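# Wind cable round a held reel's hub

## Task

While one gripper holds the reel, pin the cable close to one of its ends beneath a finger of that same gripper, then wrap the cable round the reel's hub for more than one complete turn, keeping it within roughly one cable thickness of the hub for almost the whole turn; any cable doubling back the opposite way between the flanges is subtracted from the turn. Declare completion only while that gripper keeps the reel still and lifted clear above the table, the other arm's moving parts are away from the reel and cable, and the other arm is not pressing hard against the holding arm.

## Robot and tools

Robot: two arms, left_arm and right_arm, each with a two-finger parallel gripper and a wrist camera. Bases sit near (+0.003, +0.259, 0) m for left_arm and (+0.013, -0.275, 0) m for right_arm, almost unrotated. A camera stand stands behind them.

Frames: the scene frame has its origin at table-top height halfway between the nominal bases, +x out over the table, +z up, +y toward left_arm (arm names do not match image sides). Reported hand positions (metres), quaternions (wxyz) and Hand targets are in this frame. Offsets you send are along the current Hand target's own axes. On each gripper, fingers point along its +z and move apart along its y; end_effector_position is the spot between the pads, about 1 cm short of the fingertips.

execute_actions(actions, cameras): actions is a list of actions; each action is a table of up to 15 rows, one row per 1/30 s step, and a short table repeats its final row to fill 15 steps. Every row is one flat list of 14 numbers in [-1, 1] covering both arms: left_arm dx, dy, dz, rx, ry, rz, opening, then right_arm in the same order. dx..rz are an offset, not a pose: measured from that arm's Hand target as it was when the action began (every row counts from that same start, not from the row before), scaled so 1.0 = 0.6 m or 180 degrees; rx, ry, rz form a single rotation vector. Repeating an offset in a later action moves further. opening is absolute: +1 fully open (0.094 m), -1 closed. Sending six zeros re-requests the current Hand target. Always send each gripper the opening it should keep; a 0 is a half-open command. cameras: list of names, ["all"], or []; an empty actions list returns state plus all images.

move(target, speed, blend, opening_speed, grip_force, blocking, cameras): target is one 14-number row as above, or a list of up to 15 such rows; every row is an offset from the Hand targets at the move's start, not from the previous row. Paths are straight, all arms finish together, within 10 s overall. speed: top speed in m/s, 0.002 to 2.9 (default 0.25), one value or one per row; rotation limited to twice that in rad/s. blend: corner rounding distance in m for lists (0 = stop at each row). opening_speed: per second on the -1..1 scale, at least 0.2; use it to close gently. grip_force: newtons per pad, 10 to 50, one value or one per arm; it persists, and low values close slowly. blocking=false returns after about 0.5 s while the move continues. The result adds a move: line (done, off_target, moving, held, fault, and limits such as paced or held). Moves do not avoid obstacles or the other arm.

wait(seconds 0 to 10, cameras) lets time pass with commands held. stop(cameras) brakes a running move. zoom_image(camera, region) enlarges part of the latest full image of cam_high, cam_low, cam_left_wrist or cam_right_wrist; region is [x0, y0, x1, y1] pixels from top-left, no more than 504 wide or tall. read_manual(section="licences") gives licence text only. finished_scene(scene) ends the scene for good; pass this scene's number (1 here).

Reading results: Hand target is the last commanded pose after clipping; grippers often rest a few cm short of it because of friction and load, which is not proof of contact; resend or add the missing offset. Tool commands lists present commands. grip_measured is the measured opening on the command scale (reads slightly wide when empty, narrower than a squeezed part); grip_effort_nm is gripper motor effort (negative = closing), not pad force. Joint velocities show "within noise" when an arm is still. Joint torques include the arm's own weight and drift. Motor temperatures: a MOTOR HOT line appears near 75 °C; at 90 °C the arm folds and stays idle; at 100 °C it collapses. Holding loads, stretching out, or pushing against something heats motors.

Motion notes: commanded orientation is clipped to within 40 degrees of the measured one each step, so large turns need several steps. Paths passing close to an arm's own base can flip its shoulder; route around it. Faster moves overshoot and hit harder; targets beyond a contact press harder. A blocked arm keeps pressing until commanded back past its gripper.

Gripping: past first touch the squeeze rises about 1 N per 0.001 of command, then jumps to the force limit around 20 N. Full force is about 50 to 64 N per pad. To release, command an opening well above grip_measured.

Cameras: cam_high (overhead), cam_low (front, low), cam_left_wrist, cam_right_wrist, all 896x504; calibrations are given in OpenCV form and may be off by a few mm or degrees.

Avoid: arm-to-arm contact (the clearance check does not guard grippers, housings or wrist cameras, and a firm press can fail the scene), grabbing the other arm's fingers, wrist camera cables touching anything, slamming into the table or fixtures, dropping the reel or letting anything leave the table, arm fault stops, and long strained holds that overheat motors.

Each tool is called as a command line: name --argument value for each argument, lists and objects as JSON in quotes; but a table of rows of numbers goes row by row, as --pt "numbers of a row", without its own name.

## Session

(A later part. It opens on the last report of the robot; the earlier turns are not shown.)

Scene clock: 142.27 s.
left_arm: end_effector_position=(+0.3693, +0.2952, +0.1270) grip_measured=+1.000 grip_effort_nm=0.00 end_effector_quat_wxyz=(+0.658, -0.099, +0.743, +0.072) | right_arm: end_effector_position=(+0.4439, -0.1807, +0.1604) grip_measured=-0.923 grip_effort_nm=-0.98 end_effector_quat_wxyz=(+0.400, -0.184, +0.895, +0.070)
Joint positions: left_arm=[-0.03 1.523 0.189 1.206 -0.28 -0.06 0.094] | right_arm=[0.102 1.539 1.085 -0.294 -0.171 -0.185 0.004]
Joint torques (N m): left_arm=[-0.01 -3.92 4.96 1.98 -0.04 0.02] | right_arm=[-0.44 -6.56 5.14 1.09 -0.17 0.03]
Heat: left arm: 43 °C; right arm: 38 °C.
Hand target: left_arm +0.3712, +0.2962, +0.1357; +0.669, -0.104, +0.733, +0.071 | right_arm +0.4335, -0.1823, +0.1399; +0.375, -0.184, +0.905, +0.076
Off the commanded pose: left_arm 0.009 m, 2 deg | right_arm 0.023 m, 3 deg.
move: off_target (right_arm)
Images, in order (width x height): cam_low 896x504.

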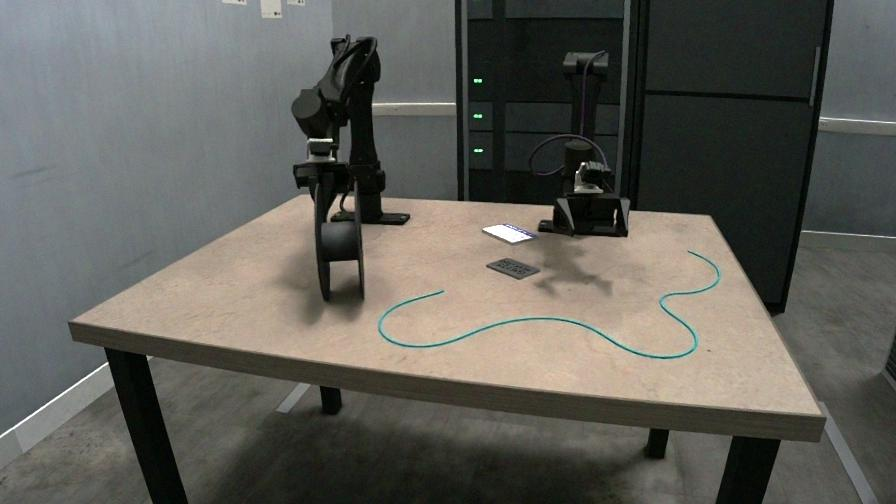

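move --pt "0 0 0 0 0 0 1 -0.07 0 -0.07 0 0 0 -1" --pt "0 0 0 0 0 0 1 0.018 -0.137 -0.158 0 -0.139 0 -1" --speed 0.12 --cameras '["all"]'

Scene clock: 173.87 s.
left_arm: end_effector_position=(+0.3693, +0.2952, +0.1270) grip_measured=+1.000 grip_effort_nm=0.00 end_effector_quat_wxyz=(+0.658, -0.099, +0.743, +0.072) | right_arm: end_effector_position=(+0.3921, -0.2928, +0.1746) grip_measured=-0.923 grip_effort_nm=-0.98 end_effector_quat_wxyz=(+0.518, -0.143, +0.836, +0.110)
Joint positions: left_arm=[-0.03 1.523 0.189 1.206 -0.28 -0.06 0.094] | right_arm=[-0.373 1.274 0.715 -0.014 -0.625 -0.32 0.004]
Joint torques (N m): left_arm=[0.01 -3.96 4.94 1.98 -0.04 0.02] | right_arm=[-0.31 -7.04 7.19 2.31 -0.66 0.05]
Heat: left arm: 44 °C; right arm: 37 °C.
Hand target: left_arm +0.3712, +0.2962, +0.1357; +0.669, -0.104, +0.733, +0.071 | right_arm +0.3968, -0.2870, +0.1994; +0.562, -0.163, +0.803, +0.114
Off the commanded pose: left_arm 0.009 m, 2 deg | right_arm 0.026 m, 7 deg.
move: off_target (right_arm)
camera_calibration:
cam_right_wrist: T_world_to_cam=[[0.382327, -0.920629, 0.0791743, -0.440353], [-0.725981, -0.352286, -0.590633, 0.304161], [0.571646, 0.168336, -0.803047, 0.0803986], [0, 0, 0, 1]] pos_world=[0.343214, -0.311784, 0.279076]

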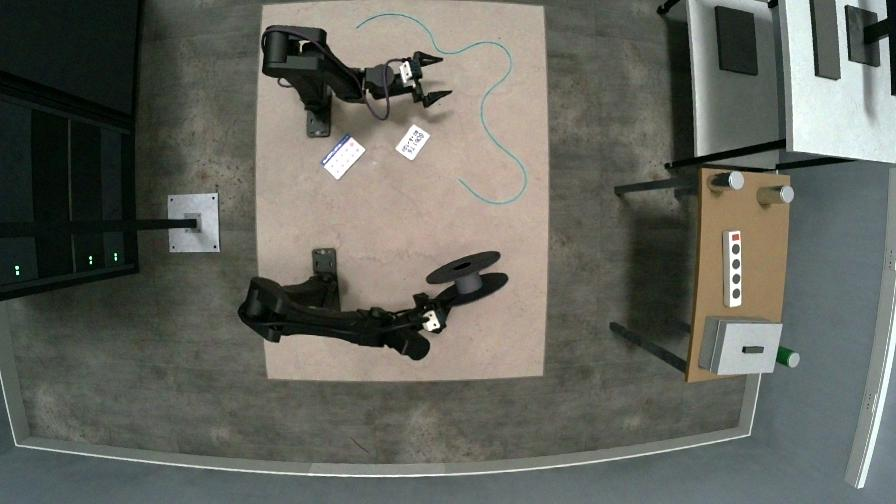

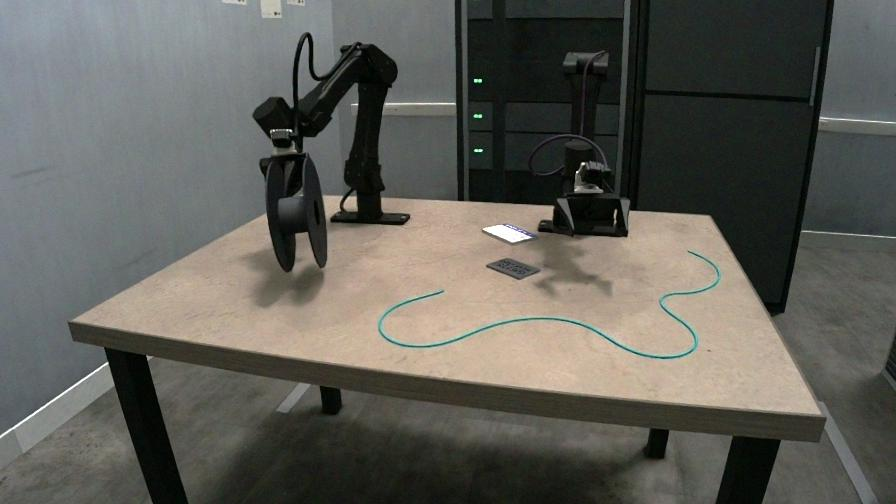

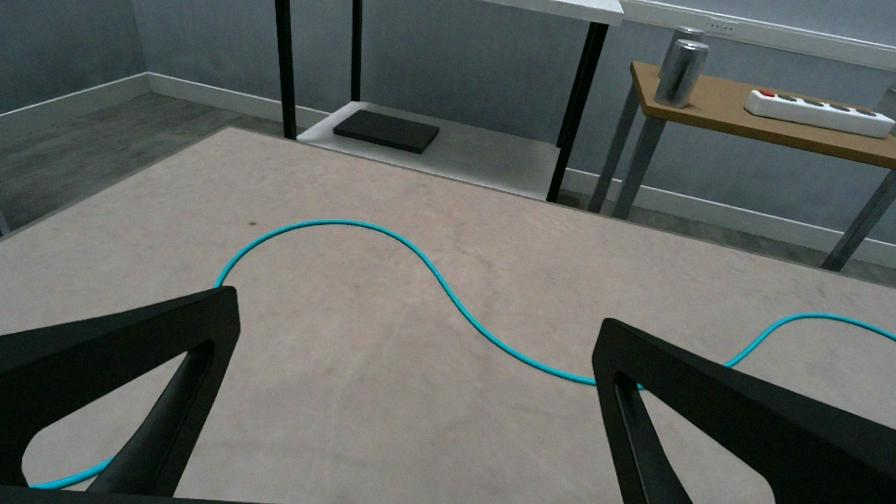

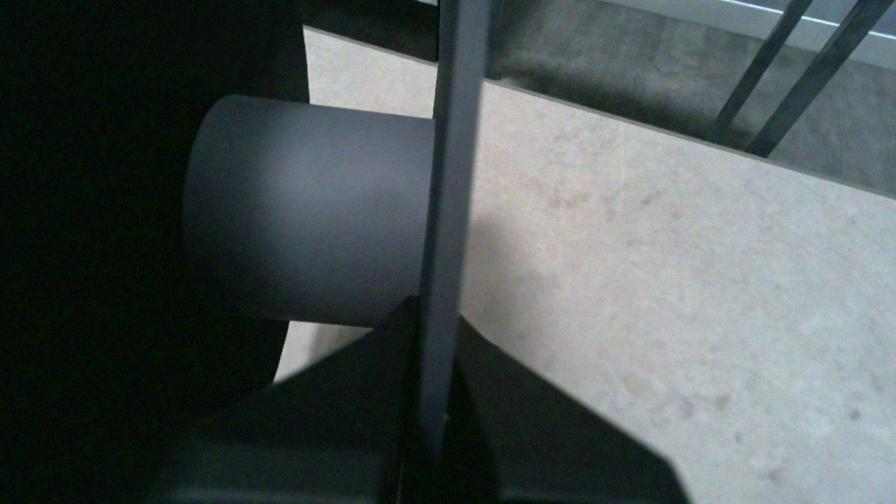

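move --target '[0.108,-0.594,0.056,0.219,0.290,0.154,0.0,0,0,0,0,0,0,-1]' --cameras '["cam_high","cam_left_wrist"]'

Scene clock: 185.63 s.
left_arm: end_effector_position=(+0.4845, -0.0397, +0.0765) grip_measured=+0.003 grip_effort_nm=-0.15 end_effector_quat_wxyz=(+0.250, +0.257, +0.931, -0.069) | right_arm: end_effector_position=(+0.3923, -0.2928, +0.1749) grip_measured=-0.923 grip_effort_nm=-0.98 end_effector_quat_wxyz=(+0.518, -0.143, +0.836, +0.110)
Joint positions: left_arm=[-0.55 2.276 1.932 -0.703 -0.011 -0.018 0.047] | right_arm=[-0.373 1.274 0.715 -0.013 -0.625 -0.32 0.004]
Joint torques (N m): left_arm=[-0.23 -9.87 10.17 0.95 0.12 0.12] | right_arm=[-0.32 -6.97 7.08 2.32 -0.69 0.08]
Heat: left arm: 43 °C; right arm: 37 °C.
Hand target: left_arm +0.4863, -0.0445, +0.0804; +0.249, +0.267, +0.928, -0.071 | right_arm +0.3968, -0.2870, +0.1994; +0.562, -0.163, +0.803, +0.114
Off the commanded pose: left_arm 0.006 m, 1 deg | right_arm 0.026 m, 7 deg.
move: off_target (right_arm)
camera_calibration:
cam_left_wrist: T_world_to_cam=[[-0.42442, -0.902765, 0.0698801, 0.156381], [-0.90537, 0.421991, -0.047208, 0.481468], [0.0131289, -0.0833034, -0.996438, 0.179156], [0, 0, 0, 1]] pos_world=[0.499926, -0.0470756, 0.190319]
Images, in order (width x height): cam_high 896x504, cam_left_wrist 896x504.

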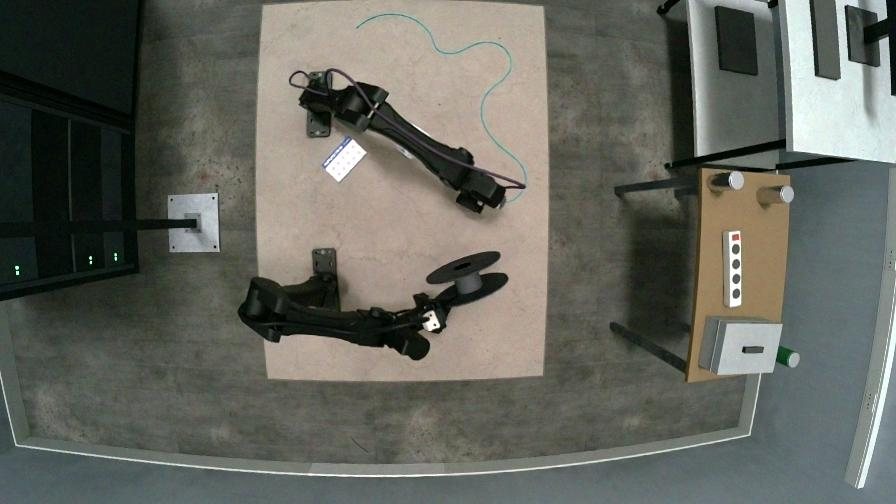

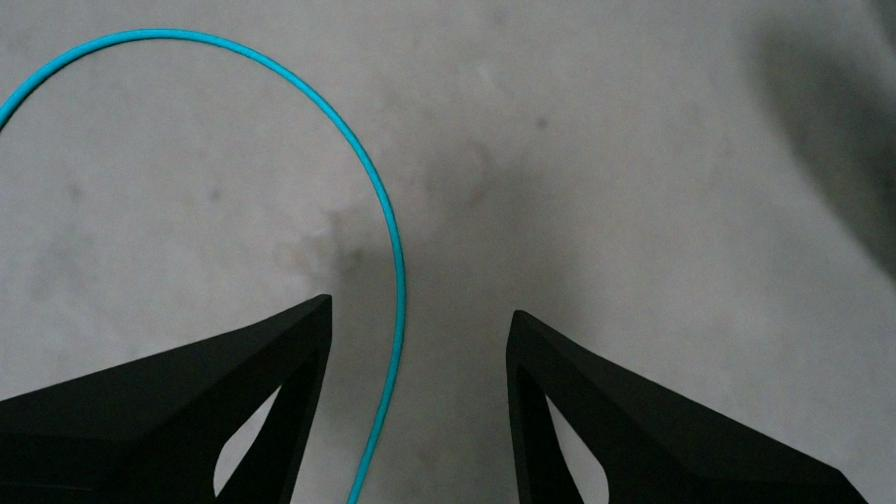

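move --target '[0.055,0,0.095,0,0,0,0.0,0,0,0,0,0,0,-1]' --speed 0.08 --cameras '["cam_left_wrist"]'

Scene clock: 189.40 s.
left_arm: end_effector_position=(+0.4839, -0.0397, +0.0266) grip_measured=+0.003 grip_effort_nm=-0.14 end_effector_quat_wxyz=(+0.244, +0.262, +0.931, -0.067) | right_arm: end_effector_position=(+0.3923, -0.2928, +0.1749) grip_measured=-0.923 grip_effort_nm=-0.98 end_effector_quat_wxyz=(+0.518, -0.143, +0.836, +0.110)
Joint positions: left_arm=[-0.55 2.324 1.82 -0.555 -0.01 -0.01 0.047] | right_arm=[-0.373 1.274 0.715 -0.013 -0.625 -0.32 0.004]
Joint torques (N m): left_arm=[-0.25 -9.51 4.92 1.63 0.1 0.11] | right_arm=[-0.25 -6.89 7.01 2.28 -0.73 0.06]
Heat: left arm: 42 °C; right arm: 37 °C.
Hand target: left_arm +0.4861, -0.0444, +0.0144; +0.249, +0.267, +0.928, -0.071 | right_arm +0.3968, -0.2870, +0.1994; +0.562, -0.163, +0.803, +0.114
Off the commanded pose: left_arm 0.013 m, 1 deg | right_arm 0.026 m, 7 deg.
move: off_target (left_arm, right_arm)
camera_calibration:
cam_left_wrist: T_world_to_cam=[[-0.430502, -0.900175, 0.065971, 0.162901], [-0.902585, 0.42912, -0.0345894, 0.477148], [0.00282708, -0.0744353, -0.997222, 0.134818], [0, 0, 0, 1]] pos_world=[0.500415, -0.0480793, 0.140201]
Images, in order (width x height): cam_left_wrist 896x504.

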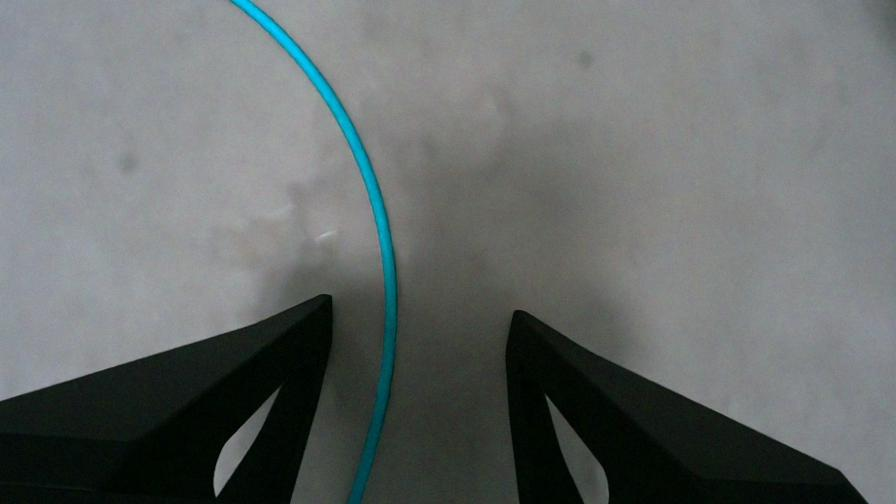

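move --target '[0.011,0,0.019,0,0,0,0.0,0,0,0,0,0,0,-1]' --speed 0.05 --cameras '["cam_left_wrist"]'

Scene clock: 191.57 s.
left_arm: end_effector_position=(+0.4899, -0.0434, +0.0264) grip_measured=+0.003 grip_effort_nm=-0.15 end_effector_quat_wxyz=(+0.262, +0.261, +0.926, -0.072) | right_arm: end_effector_position=(+0.3923, -0.2928, +0.1749) grip_measured=-0.923 grip_effort_nm=-0.98 end_effector_quat_wxyz=(+0.518, -0.143, +0.836, +0.110)
Joint positions: left_arm=[-0.55 2.324 1.798 -0.494 -0.01 -0.009 0.047] | right_arm=[-0.373 1.274 0.715 -0.013 -0.625 -0.32 0.004]
Joint torques (N m): left_arm=[-0.18 -8.46 4.44 1.52 0.1 0.11] | right_arm=[-0.25 -6.93 7.04 2.27 -0.7 0.1]
Heat: left arm: 42 °C; right arm: 37 °C.
Hand target: left_arm +0.4862, -0.0444, +0.0013; +0.249, +0.267, +0.928, -0.071 | right_arm +0.3968, -0.2870, +0.1994; +0.562, -0.163, +0.803, +0.114
Off the commanded pose: left_arm 0.025 m, 2 deg | right_arm 0.026 m, 7 deg.
move: off_target (left_arm, right_arm)
camera_calibration:
cam_left_wrist: T_world_to_cam=[[-0.433979, -0.898231, 0.0695934, 0.163757], [-0.900182, 0.429194, -0.0739259, 0.484038], [0.0365335, -0.094729, -0.994833, 0.116867], [0, 0, 0, 1]] pos_world=[0.502519, -0.0495837, 0.140649]
Images, in order (width x height): cam_left_wrist 896x504.

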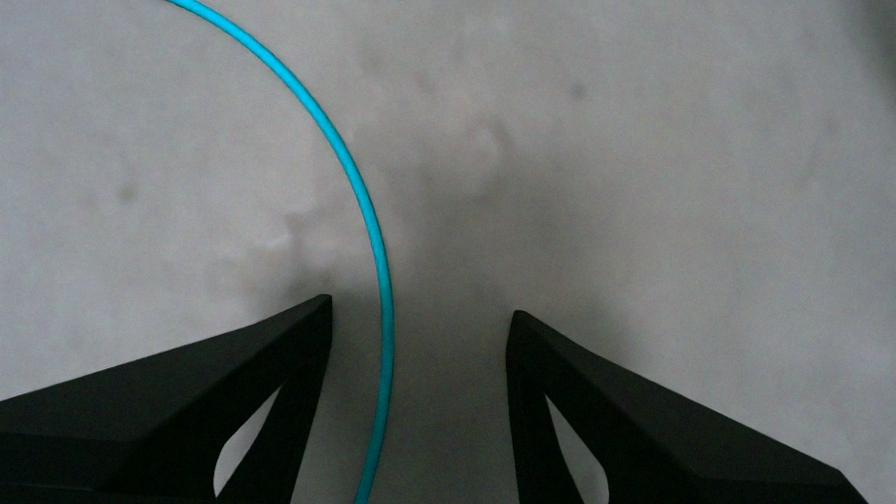

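move --target '[-0.011,0,-0.019,0,0,0,0.0,0,0,0,0,0,0,-1]' --speed 0.05

move --target '[0,0,0,0,0,0,-1,0,0,0,0,0,0,-1]' --opening_speed 0.7 --cameras '["cam_left_wrist"]'

Scene clock: 196.10 s.
left_arm: end_effector_position=(+0.4899, -0.0434, +0.0264) grip_measured=+0.003 grip_effort_nm=-0.15 end_effector_quat_wxyz=(+0.262, +0.261, +0.926, -0.072) | right_arm: end_effector_position=(+0.3923, -0.2928, +0.1749) grip_measured=-0.923 grip_effort_nm=-0.98 end_effector_quat_wxyz=(+0.518, -0.143, +0.836, +0.110)
Joint positions: left_arm=[-0.55 2.324 1.798 -0.494 -0.01 -0.009 0.047] | right_arm=[-0.373 1.274 0.715 -0.013 -0.625 -0.32 0.004]
Joint torques (N m): left_arm=[-0.18 -9.5 6.79 1.14 0.11 0.11] | right_arm=[-0.4 -6.99 6.87 2.35 -0.66 0.09]
Heat: left arm: 41 °C; right arm: 37 °C.
Hand target: left_arm +0.4862, -0.0444, +0.0145; +0.249, +0.267, +0.928, -0.071 | right_arm +0.3968, -0.2870, +0.1994; +0.562, -0.163, +0.803, +0.114
Off the commanded pose: left_arm 0.012 m, 2 deg | right_arm 0.026 m, 7 deg.
move: off_target (left_arm, right_arm)

Scene clock: 198.03 s.
left_arm: end_effector_position=(+0.4909, -0.0418, +0.0264) grip_measured=-0.974 grip_effort_nm=-1.01 end_effector_quat_wxyz=(+0.263, +0.256, +0.928, -0.068) | right_arm: end_effector_position=(+0.3923, -0.2928, +0.1749) grip_measured=-0.923 grip_effort_nm=-0.98 end_effector_quat_wxyz=(+0.518, -0.143, +0.836, +0.110)
Joint positions: left_arm=[-0.55 2.324 1.798 -0.494 -0.021 -0.017 0.001] | right_arm=[-0.373 1.274 0.715 -0.013 -0.625 -0.32 0.004]
Joint torques (N m): left_arm=[-0.24 -9.52 6.82 1.12 0.1 0.1] | right_arm=[-0.39 -6.97 6.93 2.3 -0.68 0.08]
Heat: left arm: 41 °C; right arm: 37 °C.
Hand target: left_arm +0.4862, -0.0444, +0.0145; +0.249, +0.267, +0.928, -0.071 | right_arm +0.3968, -0.2870, +0.1994; +0.562, -0.163, +0.803, +0.114
Off the commanded pose: left_arm 0.013 m, 2 deg | right_arm 0.026 m, 7 deg.
move: off_target (left_arm, right_arm)
camera_calibration:
cam_left_wrist: T_world_to_cam=[[-0.423196, -0.903734, 0.0645728, 0.160258], [-0.905135, 0.418518, -0.0746495, 0.486198], [0.0404384, -0.0900384, -0.995117, 0.115263], [0, 0, 0, 1]] pos_world=[0.503234, -0.0482743, 0.140646]
Images, in order (width x height): cam_left_wrist 896x504.

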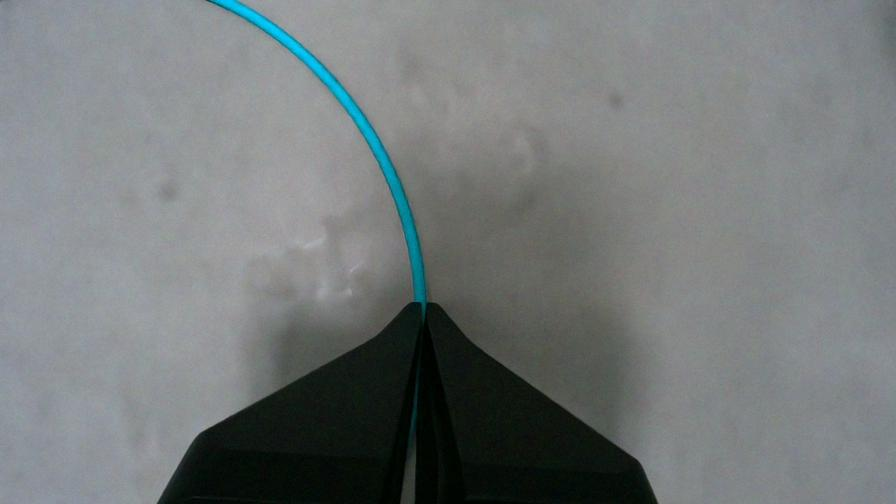

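move --target '[-0.044,0.069,-0.359,0,0,0,-1,0,0,0,0,0,0,-1]' --speed 0.15 --cameras '["cam_high","cam_low","cam_left_wrist"]'

zoom_image --camera "cam_low" --region '[300, 60, 640, 300]'

Scene clock: 203.40 s.
left_arm: end_effector_position=(+0.4386, +0.0359, +0.1890) grip_measured=-0.977 grip_effort_nm=-1.03 end_effector_quat_wxyz=(+0.230, +0.260, +0.936, -0.060) | right_arm: end_effector_position=(+0.3923, -0.2928, +0.1749) grip_measured=-0.923 grip_effort_nm=-0.98 end_effector_quat_wxyz=(+0.518, -0.143, +0.836, +0.110)
Joint positions: left_arm=[-0.454 1.99 1.956 -1.057 0.029 0.071 0.001] | right_arm=[-0.373 1.274 0.715 -0.013 -0.625 -0.32 0.004]
Joint torques (N m): left_arm=[0.36 -11.3 9.52 0.91 0.14 0.12] | right_arm=[-0.31 -6.94 6.86 2.31 -0.65 0.04]
Heat: left arm: 40 °C; right arm: 37 °C.
Hand target: left_arm +0.4362, +0.0355, +0.2144; +0.249, +0.267, +0.928, -0.071 | right_arm +0.3968, -0.2870, +0.1994; +0.562, -0.163, +0.803, +0.114
Off the commanded pose: left_arm 0.025 m, 3 deg | right_arm 0.026 m, 7 deg.
move: off_target (left_arm, right_arm)
camera_calibration:
cam_left_wrist: T_world_to_cam=[[-0.423524, -0.903967, 0.0589127, 0.199137], [-0.905635, 0.424038, -0.00410432, 0.405162], [-0.021271, -0.0550917, -0.998255, 0.312575], [0, 0, 0, 1]] pos_world=[0.457917, 0.0254293, 0.301961]
Images, in order (width x height): cam_high 896x504, cam_low 896x504, cam_left_wrist 896x504.

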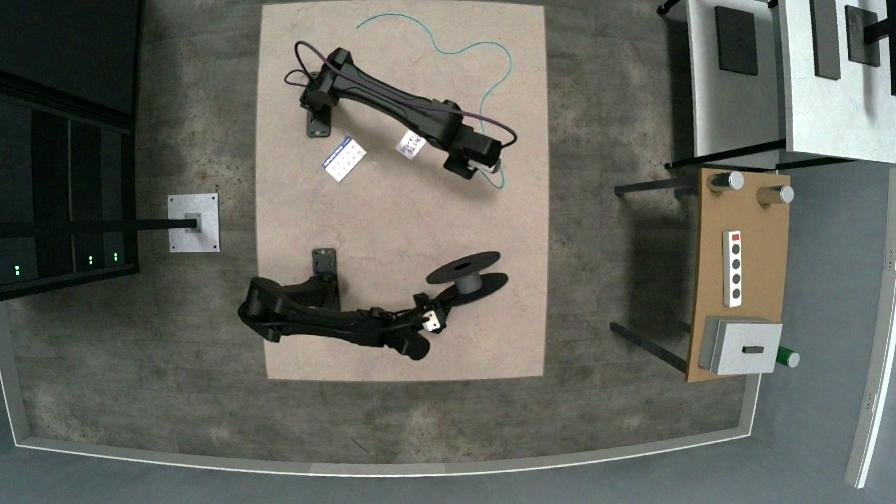

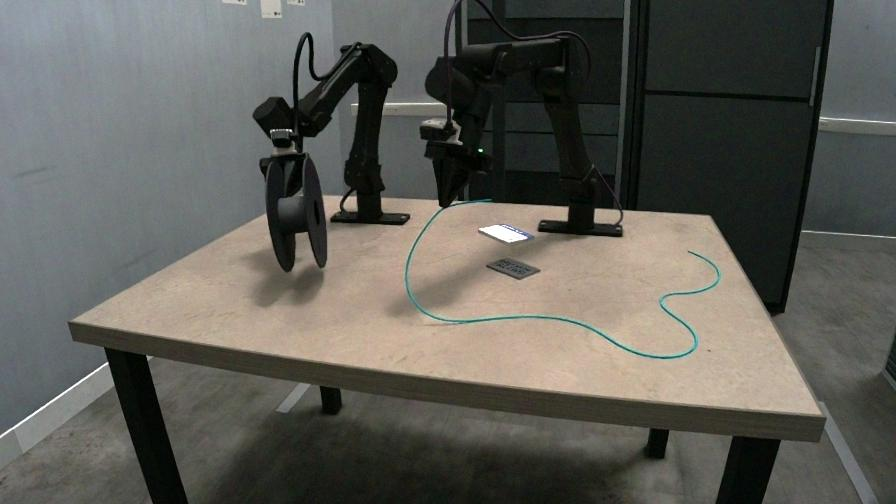

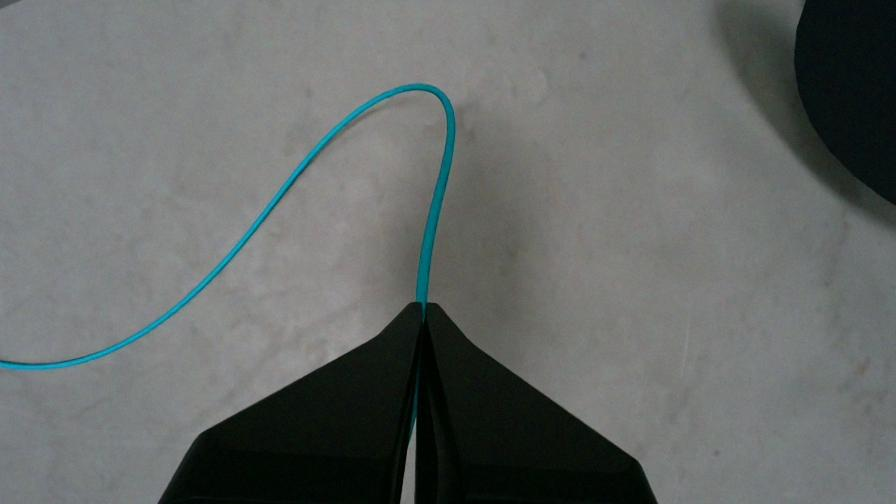

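Scaled by 1.482 from the camera's 896x504 image, which has a finer 1280x720 frame.

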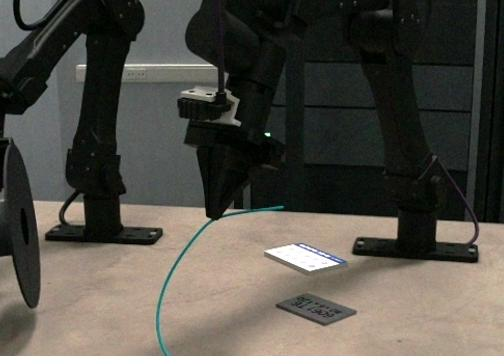

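move --target '[0,0,0,0,0,0,-1,0.021,0.244,0.108,0.12,0,0.044,-1]' --speed 0.15 --cameras '["cam_high","cam_low","cam_left_wrist"]'

zoom_image --camera "cam_low" --region '[260, 100, 560, 320]'

Scene clock: 215.13 s.
left_arm: end_effector_position=(+0.4386, +0.0359, +0.1890) grip_measured=-0.977 grip_effort_nm=-1.03 end_effector_quat_wxyz=(+0.230, +0.260, +0.936, -0.060) | right_arm: end_effector_position=(+0.3815, -0.1303, +0.1482) grip_measured=-0.923 grip_effort_nm=-0.98 end_effector_quat_wxyz=(+0.549, -0.020, +0.835, +0.004)
Joint positions: left_arm=[-0.454 1.99 1.956 -1.057 0.029 0.071 0.001] | right_arm=[0.556 1.36 0.601 0.286 0.515 0.23 0.004]
Joint torques (N m): left_arm=[0.39 -11.32 9.54 0.9 0.15 0.11] | right_arm=[0.36 -3.58 9.94 1.83 0.59 0.05]
Heat: left arm: 38 °C; right arm: 37 °C.
Hand target: left_arm +0.4362, +0.0355, +0.2144; +0.249, +0.267, +0.928, -0.071 | right_arm +0.3919, -0.1302, +0.1654; +0.574, +0.001, +0.819, +0.000
Off the commanded pose: left_arm 0.026 m, 3 deg | right_arm 0.020 m, 4 deg.
move: off_target (left_arm, right_arm)
camera_calibration:
cam_left_wrist: T_world_to_cam=[[-0.423524, -0.903967, 0.0589127, 0.199137], [-0.905635, 0.424038, -0.00410432, 0.405162], [-0.021271, -0.0550917, -0.998255, 0.312575], [0, 0, 0, 1]] pos_world=[0.457917, 0.0254293, 0.301961]
Images, in order (width x height): cam_high 896x504, cam_low 896x504, cam_left_wrist 896x504.

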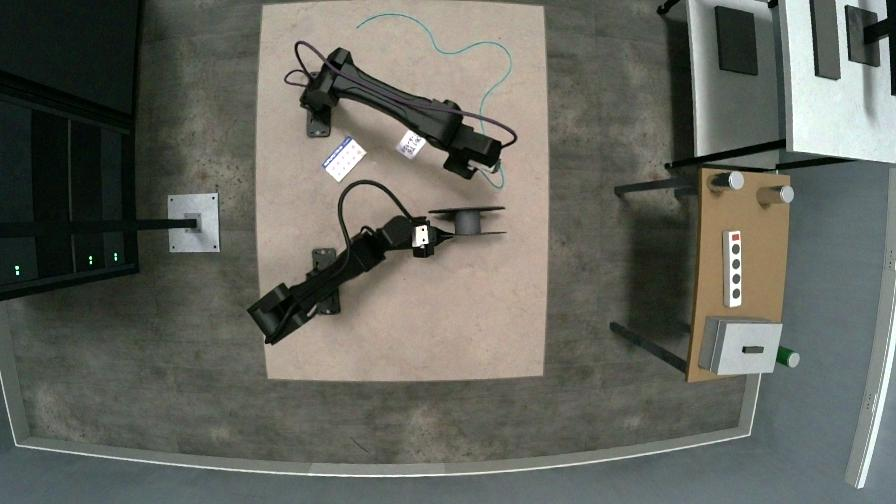

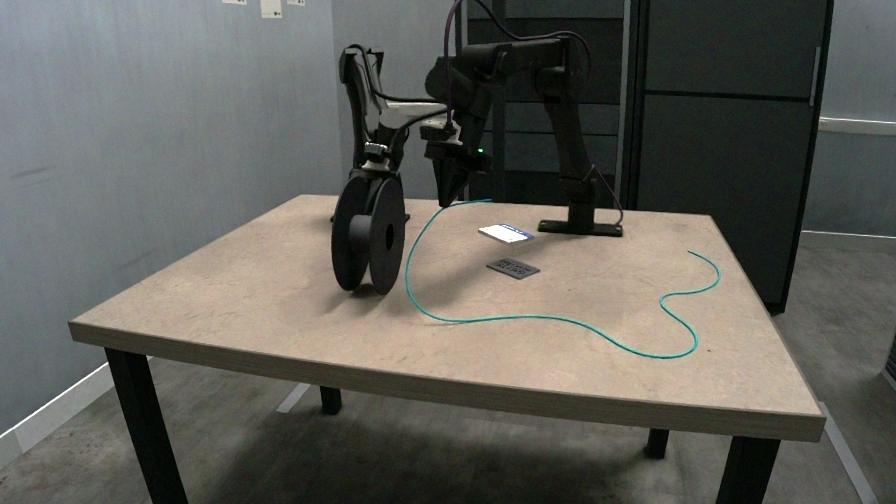

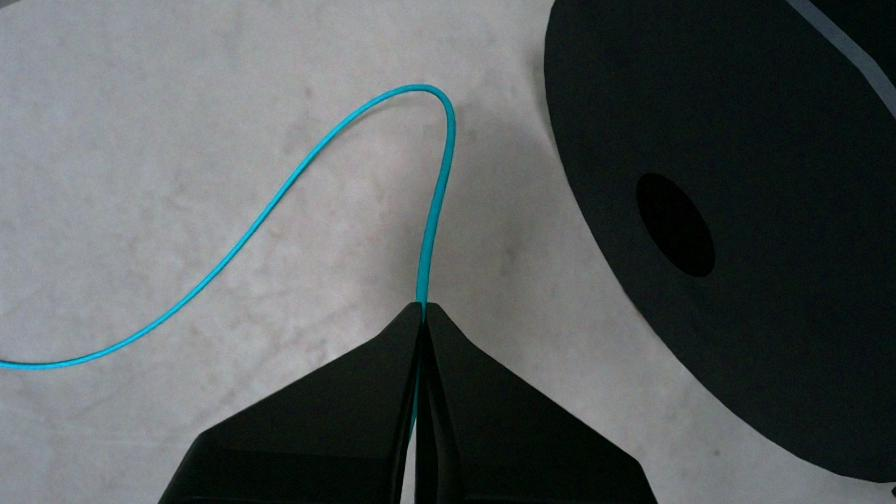

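Scaled by 1.680 from the camera's 896x504 image, which has a finer 1280x720 frame.

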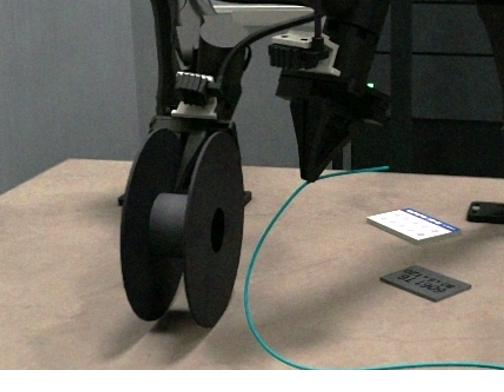

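move --target '[0,0,0,0,0,0,-1,0.019,0,0.007,0,0,0,-1]' --speed 0.03

move --target '[0,0,0,0,0,0,-1,0.013,0,0.005,0,0,0,-1]' --speed 0.03 --cameras '["cam_low"]'

zoom_image --camera "cam_low" --region '[310, 160, 430, 310]'

Scene clock: 221.30 s.
left_arm: end_effector_position=(+0.4386, +0.0359, +0.1890) grip_measured=-0.977 grip_effort_nm=-1.03 end_effector_quat_wxyz=(+0.230, +0.260, +0.936, -0.060) | right_arm: end_effector_position=(+0.3871, -0.1291, +0.1474) grip_measured=-0.923 grip_effort_nm=-0.98 end_effector_quat_wxyz=(+0.558, -0.016, +0.830, +0.002)
Joint positions: left_arm=[-0.454 1.99 1.956 -1.057 0.029 0.071 0.001] | right_arm=[0.556 1.393 0.601 0.34 0.529 0.224 0.004]
Joint torques (N m): left_arm=[0.35 -11.29 9.58 0.9 0.16 0.12] | right_arm=[0.42 -3.71 7.6 1.94 0.39 0.02]
Heat: left arm: 38 °C; right arm: 38 °C.
Hand target: left_arm +0.4362, +0.0355, +0.2144; +0.249, +0.267, +0.928, -0.071 | right_arm +0.3919, -0.1302, +0.1532; +0.574, +0.001, +0.819, +0.000
Off the commanded pose: left_arm 0.026 m, 3 deg | right_arm 0.008 m, 3 deg.
move: off_target (left_arm, right_arm)

Scene clock: 222.30 s.
left_arm: end_effector_position=(+0.4386, +0.0359, +0.1890) grip_measured=-0.977 grip_effort_nm=-1.03 end_effector_quat_wxyz=(+0.230, +0.260, +0.936, -0.060) | right_arm: end_effector_position=(+0.3910, -0.1276, +0.1467) grip_measured=-0.923 grip_effort_nm=-0.98 end_effector_quat_wxyz=(+0.564, -0.013, +0.826, +0.002)
Joint positions: left_arm=[-0.454 1.99 1.956 -1.057 0.029 0.071 0.001] | right_arm=[0.556 1.417 0.601 0.38 0.535 0.223 0.004]
Joint torques (N m): left_arm=[0.38 -11.33 9.55 0.91 0.15 0.12] | right_arm=[0.23 -4.15 5.98 1.97 0.32 0.07]
Heat: left arm: 38 °C; right arm: 38 °C.
Hand target: left_arm +0.4362, +0.0355, +0.2144; +0.249, +0.267, +0.928, -0.071 | right_arm +0.3921, -0.1302, +0.1448; +0.574, +0.001, +0.819, +0.000
Off the commanded pose: left_arm 0.026 m, 3 deg | right_arm 0.003 m, 2 deg.
move: off_target (left_arm)
Images, in order (width x height): cam_low 896x504.

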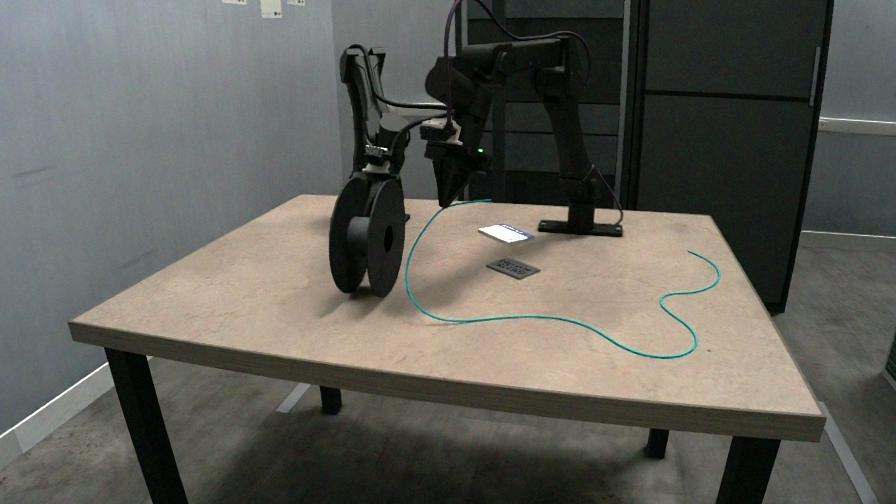

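Scaled by 3.360 from the camera's 896x504 image, which has a finer 1280x720 frame.

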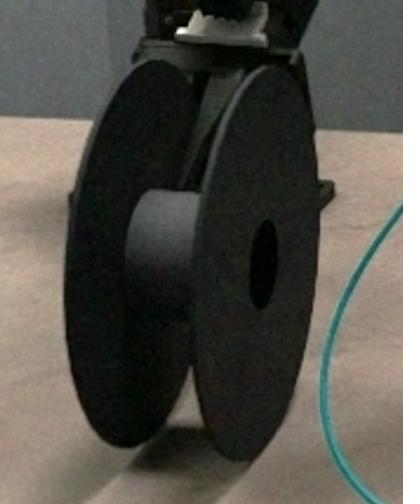

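move --pt "0 0 0 0 0 0 -1 0 0 0 0 0 0 0.05" --pt "-0.088 0 -0.153 -0.048 0.032 -0.107 -1 0 0 0 0 0 0 0.05" --pt "-0.203 -0.190 -0.087 -0.095 0.064 -0.214 -1 0 0 0 0 0 0 0.05" --speed 0.15 --opening_speed 1 --cameras '["all"]'

Scene clock: 251.83 s.
left_arm: end_effector_position=(+0.4298, -0.0965, +0.3042) grip_measured=-0.977 grip_effort_nm=-1.03 end_effector_quat_wxyz=(+0.348, -0.034, +0.922, -0.166) | right_arm: end_effector_position=(+0.3910, -0.1278, +0.1467) grip_measured=+0.048 grip_effort_nm=0.17 end_effector_quat_wxyz=(+0.564, -0.012, +0.826, +0.002)
Joint positions: left_arm=[-0.769 2.328 2.836 -1.322 -0.261 -0.75 0.001] | right_arm=[0.556 1.417 0.601 0.38 0.537 0.223 0.049]
Joint torques (N m): left_arm=[-0.16 -9.28 8.05 2.05 -0.32 -0.08] | right_arm=[0.36 -4.01 6.06 1.99 0.38 -0.01]
Motor temperatures (°C): left_arm=[26 33 38 36 30 30 31] | right_arm=[29 32 37 38 28 26 30]
Heat: left arm: 38 °C; right arm: 38 °C.
Hand target: left_arm +0.4428, -0.1034, +0.3203; +0.155, -0.086, +0.984, +0.014 | right_arm +0.3921, -0.1302, +0.1448; +0.574, +0.001, +0.819, +0.000
Off the commanded pose: left_arm 0.022 m, 32 deg | right_arm 0.003 m, 2 deg.
elbow stopped short (left arm): the move would have taken joint 3 (elbow) straighter than the controller allows.
move: off_target (left_arm)
camera_calibration:
cam_left_wrist: T_world_to_cam=[[0.0321201, -0.910435, 0.412404, -0.235084], [-0.971166, -0.125953, -0.202418, 0.489331], [0.236232, -0.394011, -0.888229, 0.243273], [0, 0, 0, 1]] pos_world=[0.425303, -0.0565437, 0.412081]
cam_right_wrist: T_world_to_cam=[[0.0448325, -0.990708, 0.128402, -0.170173], [-0.749219, -0.118364, -0.65166, 0.392973], [0.660803, -0.0669855, -0.747564, -0.0421861], [0, 0, 0, 1]] pos_world=[0.329929, -0.124904, 0.246399]

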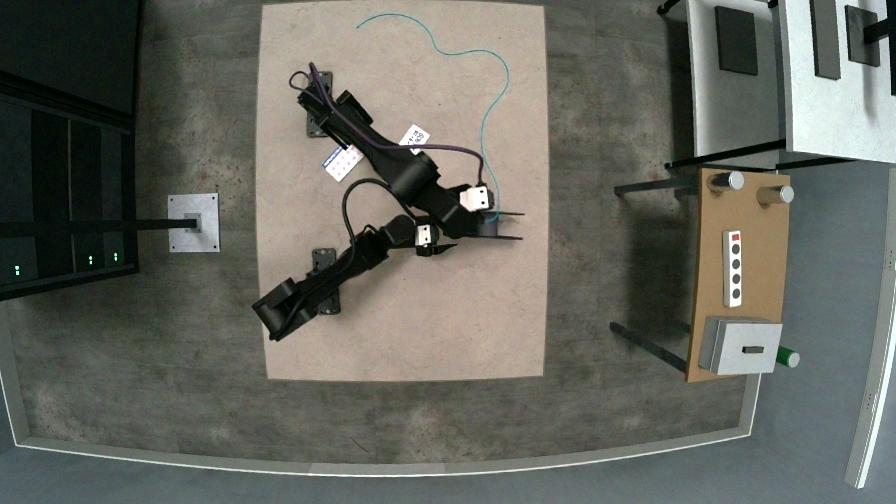

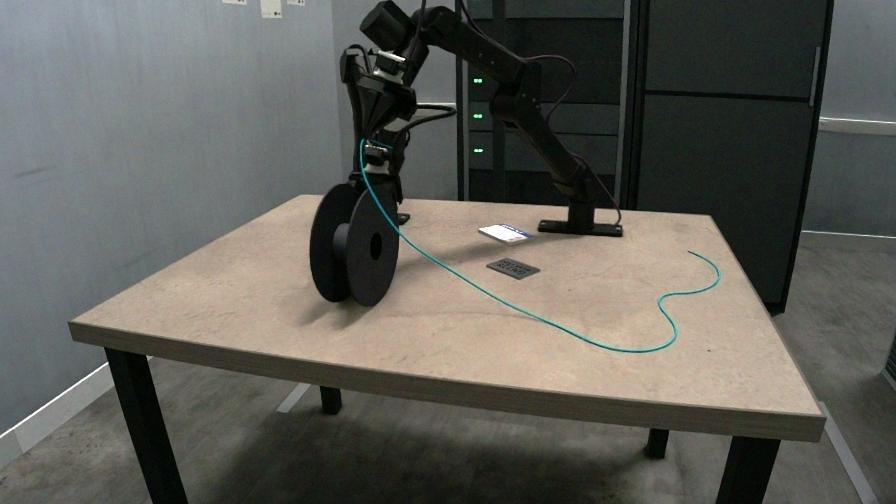

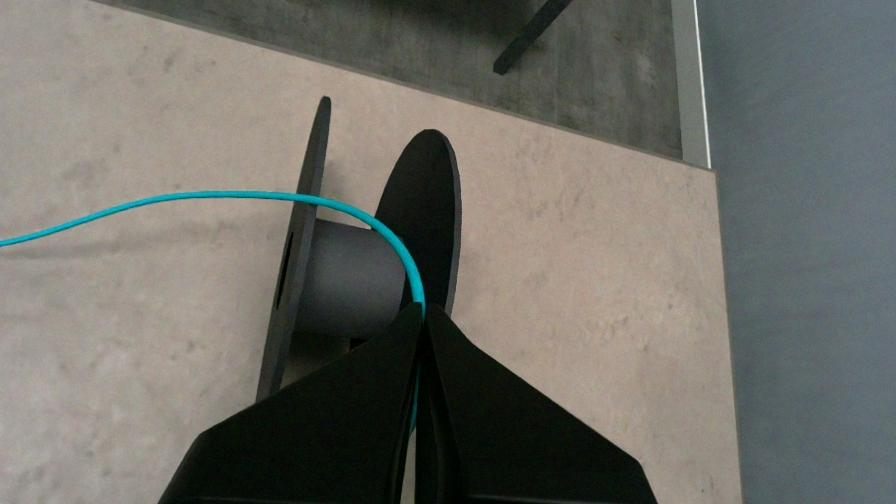

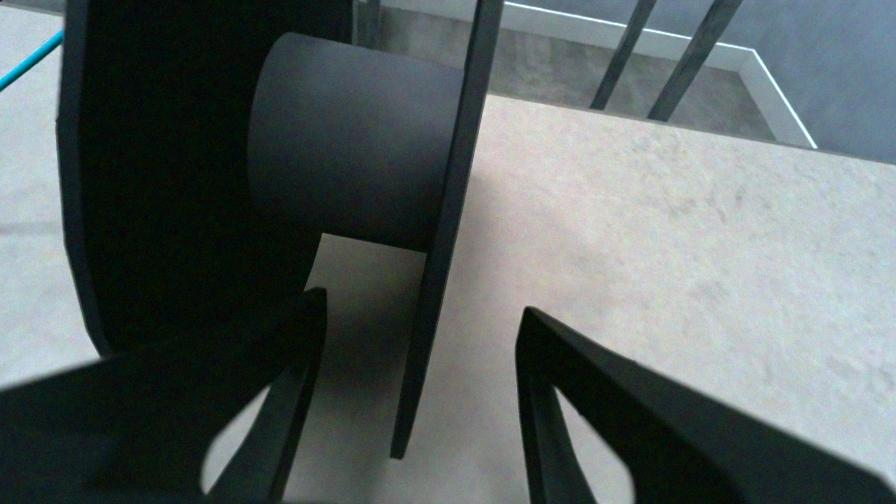

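move --target '[-0.055,-0.013,0.07,0,0,0,-1,-0.023,0,0.063,0,0,0,0.05]' --speed 0.1 --cameras '["all"]'

Scene clock: 263.80 s.
left_arm: end_effector_position=(+0.4741, -0.0968, +0.2762) grip_measured=-0.977 grip_effort_nm=-1.03 end_effector_quat_wxyz=(+0.364, -0.046, +0.916, -0.161) | right_arm: end_effector_position=(+0.4174, -0.1373, +0.1264) grip_measured=+0.048 grip_effort_nm=0.17 end_effector_quat_wxyz=(+0.547, -0.010, +0.837, -0.019)
Joint positions: left_arm=[-0.716 2.415 2.836 -1.207 -0.261 -0.719 0.001] | right_arm=[0.488 1.548 0.664 0.407 0.503 0.198 0.049]
Joint torques (N m): left_arm=[0.54 -9.89 8.36 2.07 -0.09 0.12] | right_arm=[-0.65 -5.03 9.88 2.06 -0.03 -0.01]
Heat: left arm: 38 °C; right arm: 38 °C.
Hand target: left_arm +0.4879, -0.1033, +0.2906; +0.156, -0.086, +0.984, +0.014 | right_arm +0.4323, -0.1302, +0.1449; +0.574, +0.001, +0.819, +0.000
Off the commanded pose: left_arm 0.021 m, 33 deg | right_arm 0.025 m, 4 deg.
elbow stopped short (left arm): the move would have taken joint 3 (elbow) straighter than the controller allows.
move: off_target (left_arm, right_arm)
camera_calibration:
cam_left_wrist: T_world_to_cam=[[0.0484383, -0.909481, 0.412914, -0.233081], [-0.960369, -0.156016, -0.230979, 0.526433], [0.274492, -0.385361, -0.880994, 0.188513], [0, 0, 0, 1]] pos_world=[0.465114, -0.057206, 0.383916]
cam_right_wrist: T_world_to_cam=[[0.0233297, -0.98715, 0.158087, -0.17246], [-0.778944, -0.117069, -0.616069, 0.406481], [0.626659, -0.108768, -0.771666, -0.0640001], [0, 0, 0, 1]] pos_world=[0.360756, -0.129618, 0.228297]

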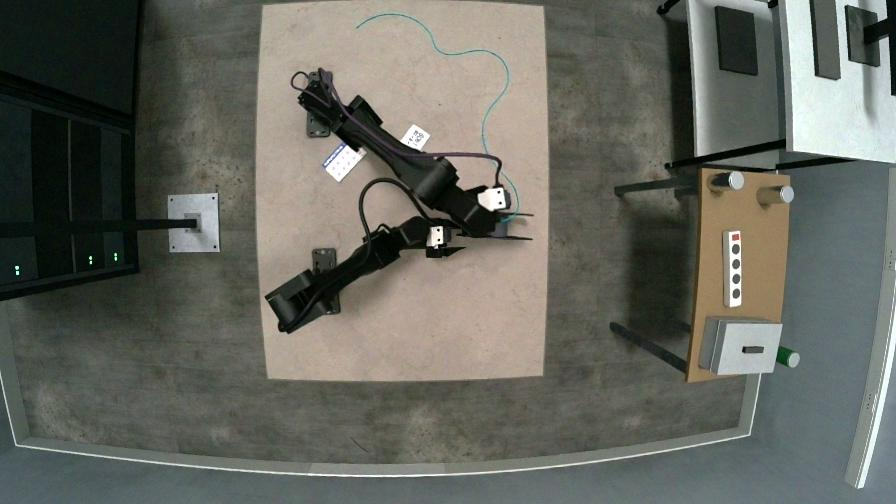

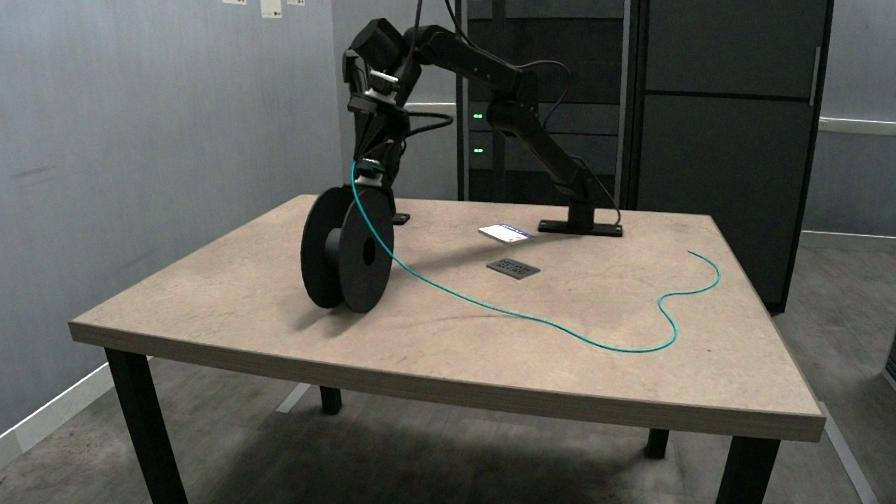

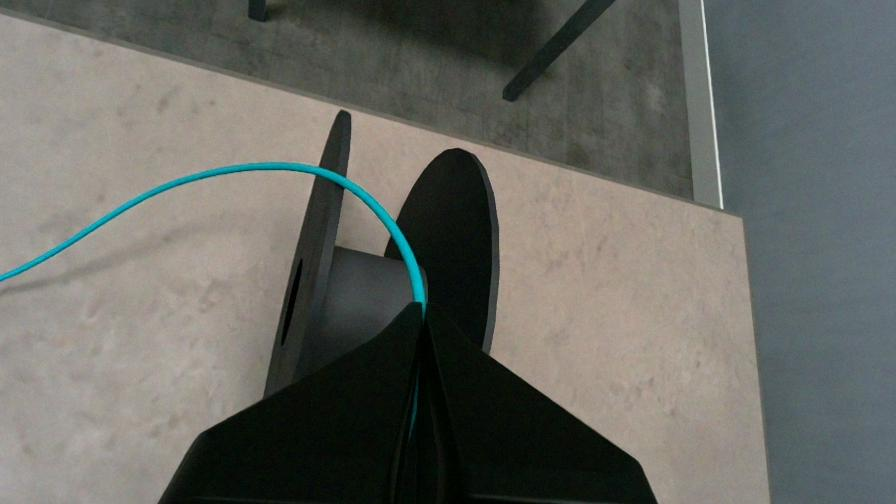

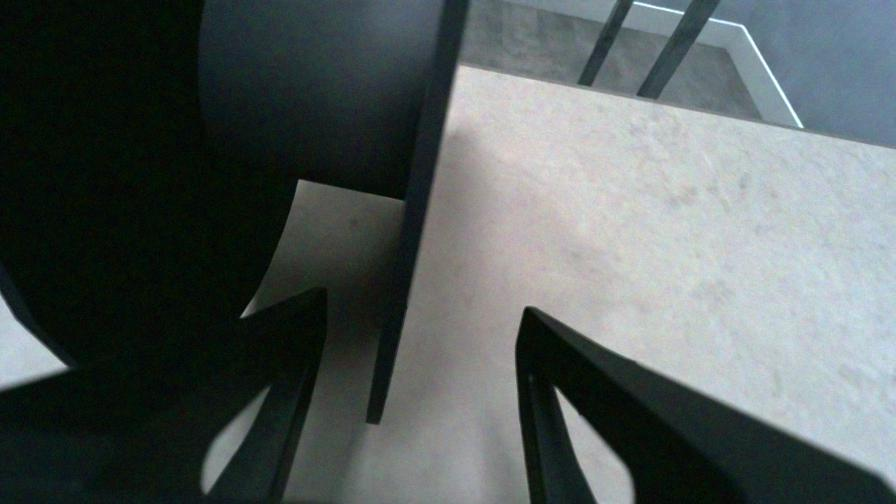

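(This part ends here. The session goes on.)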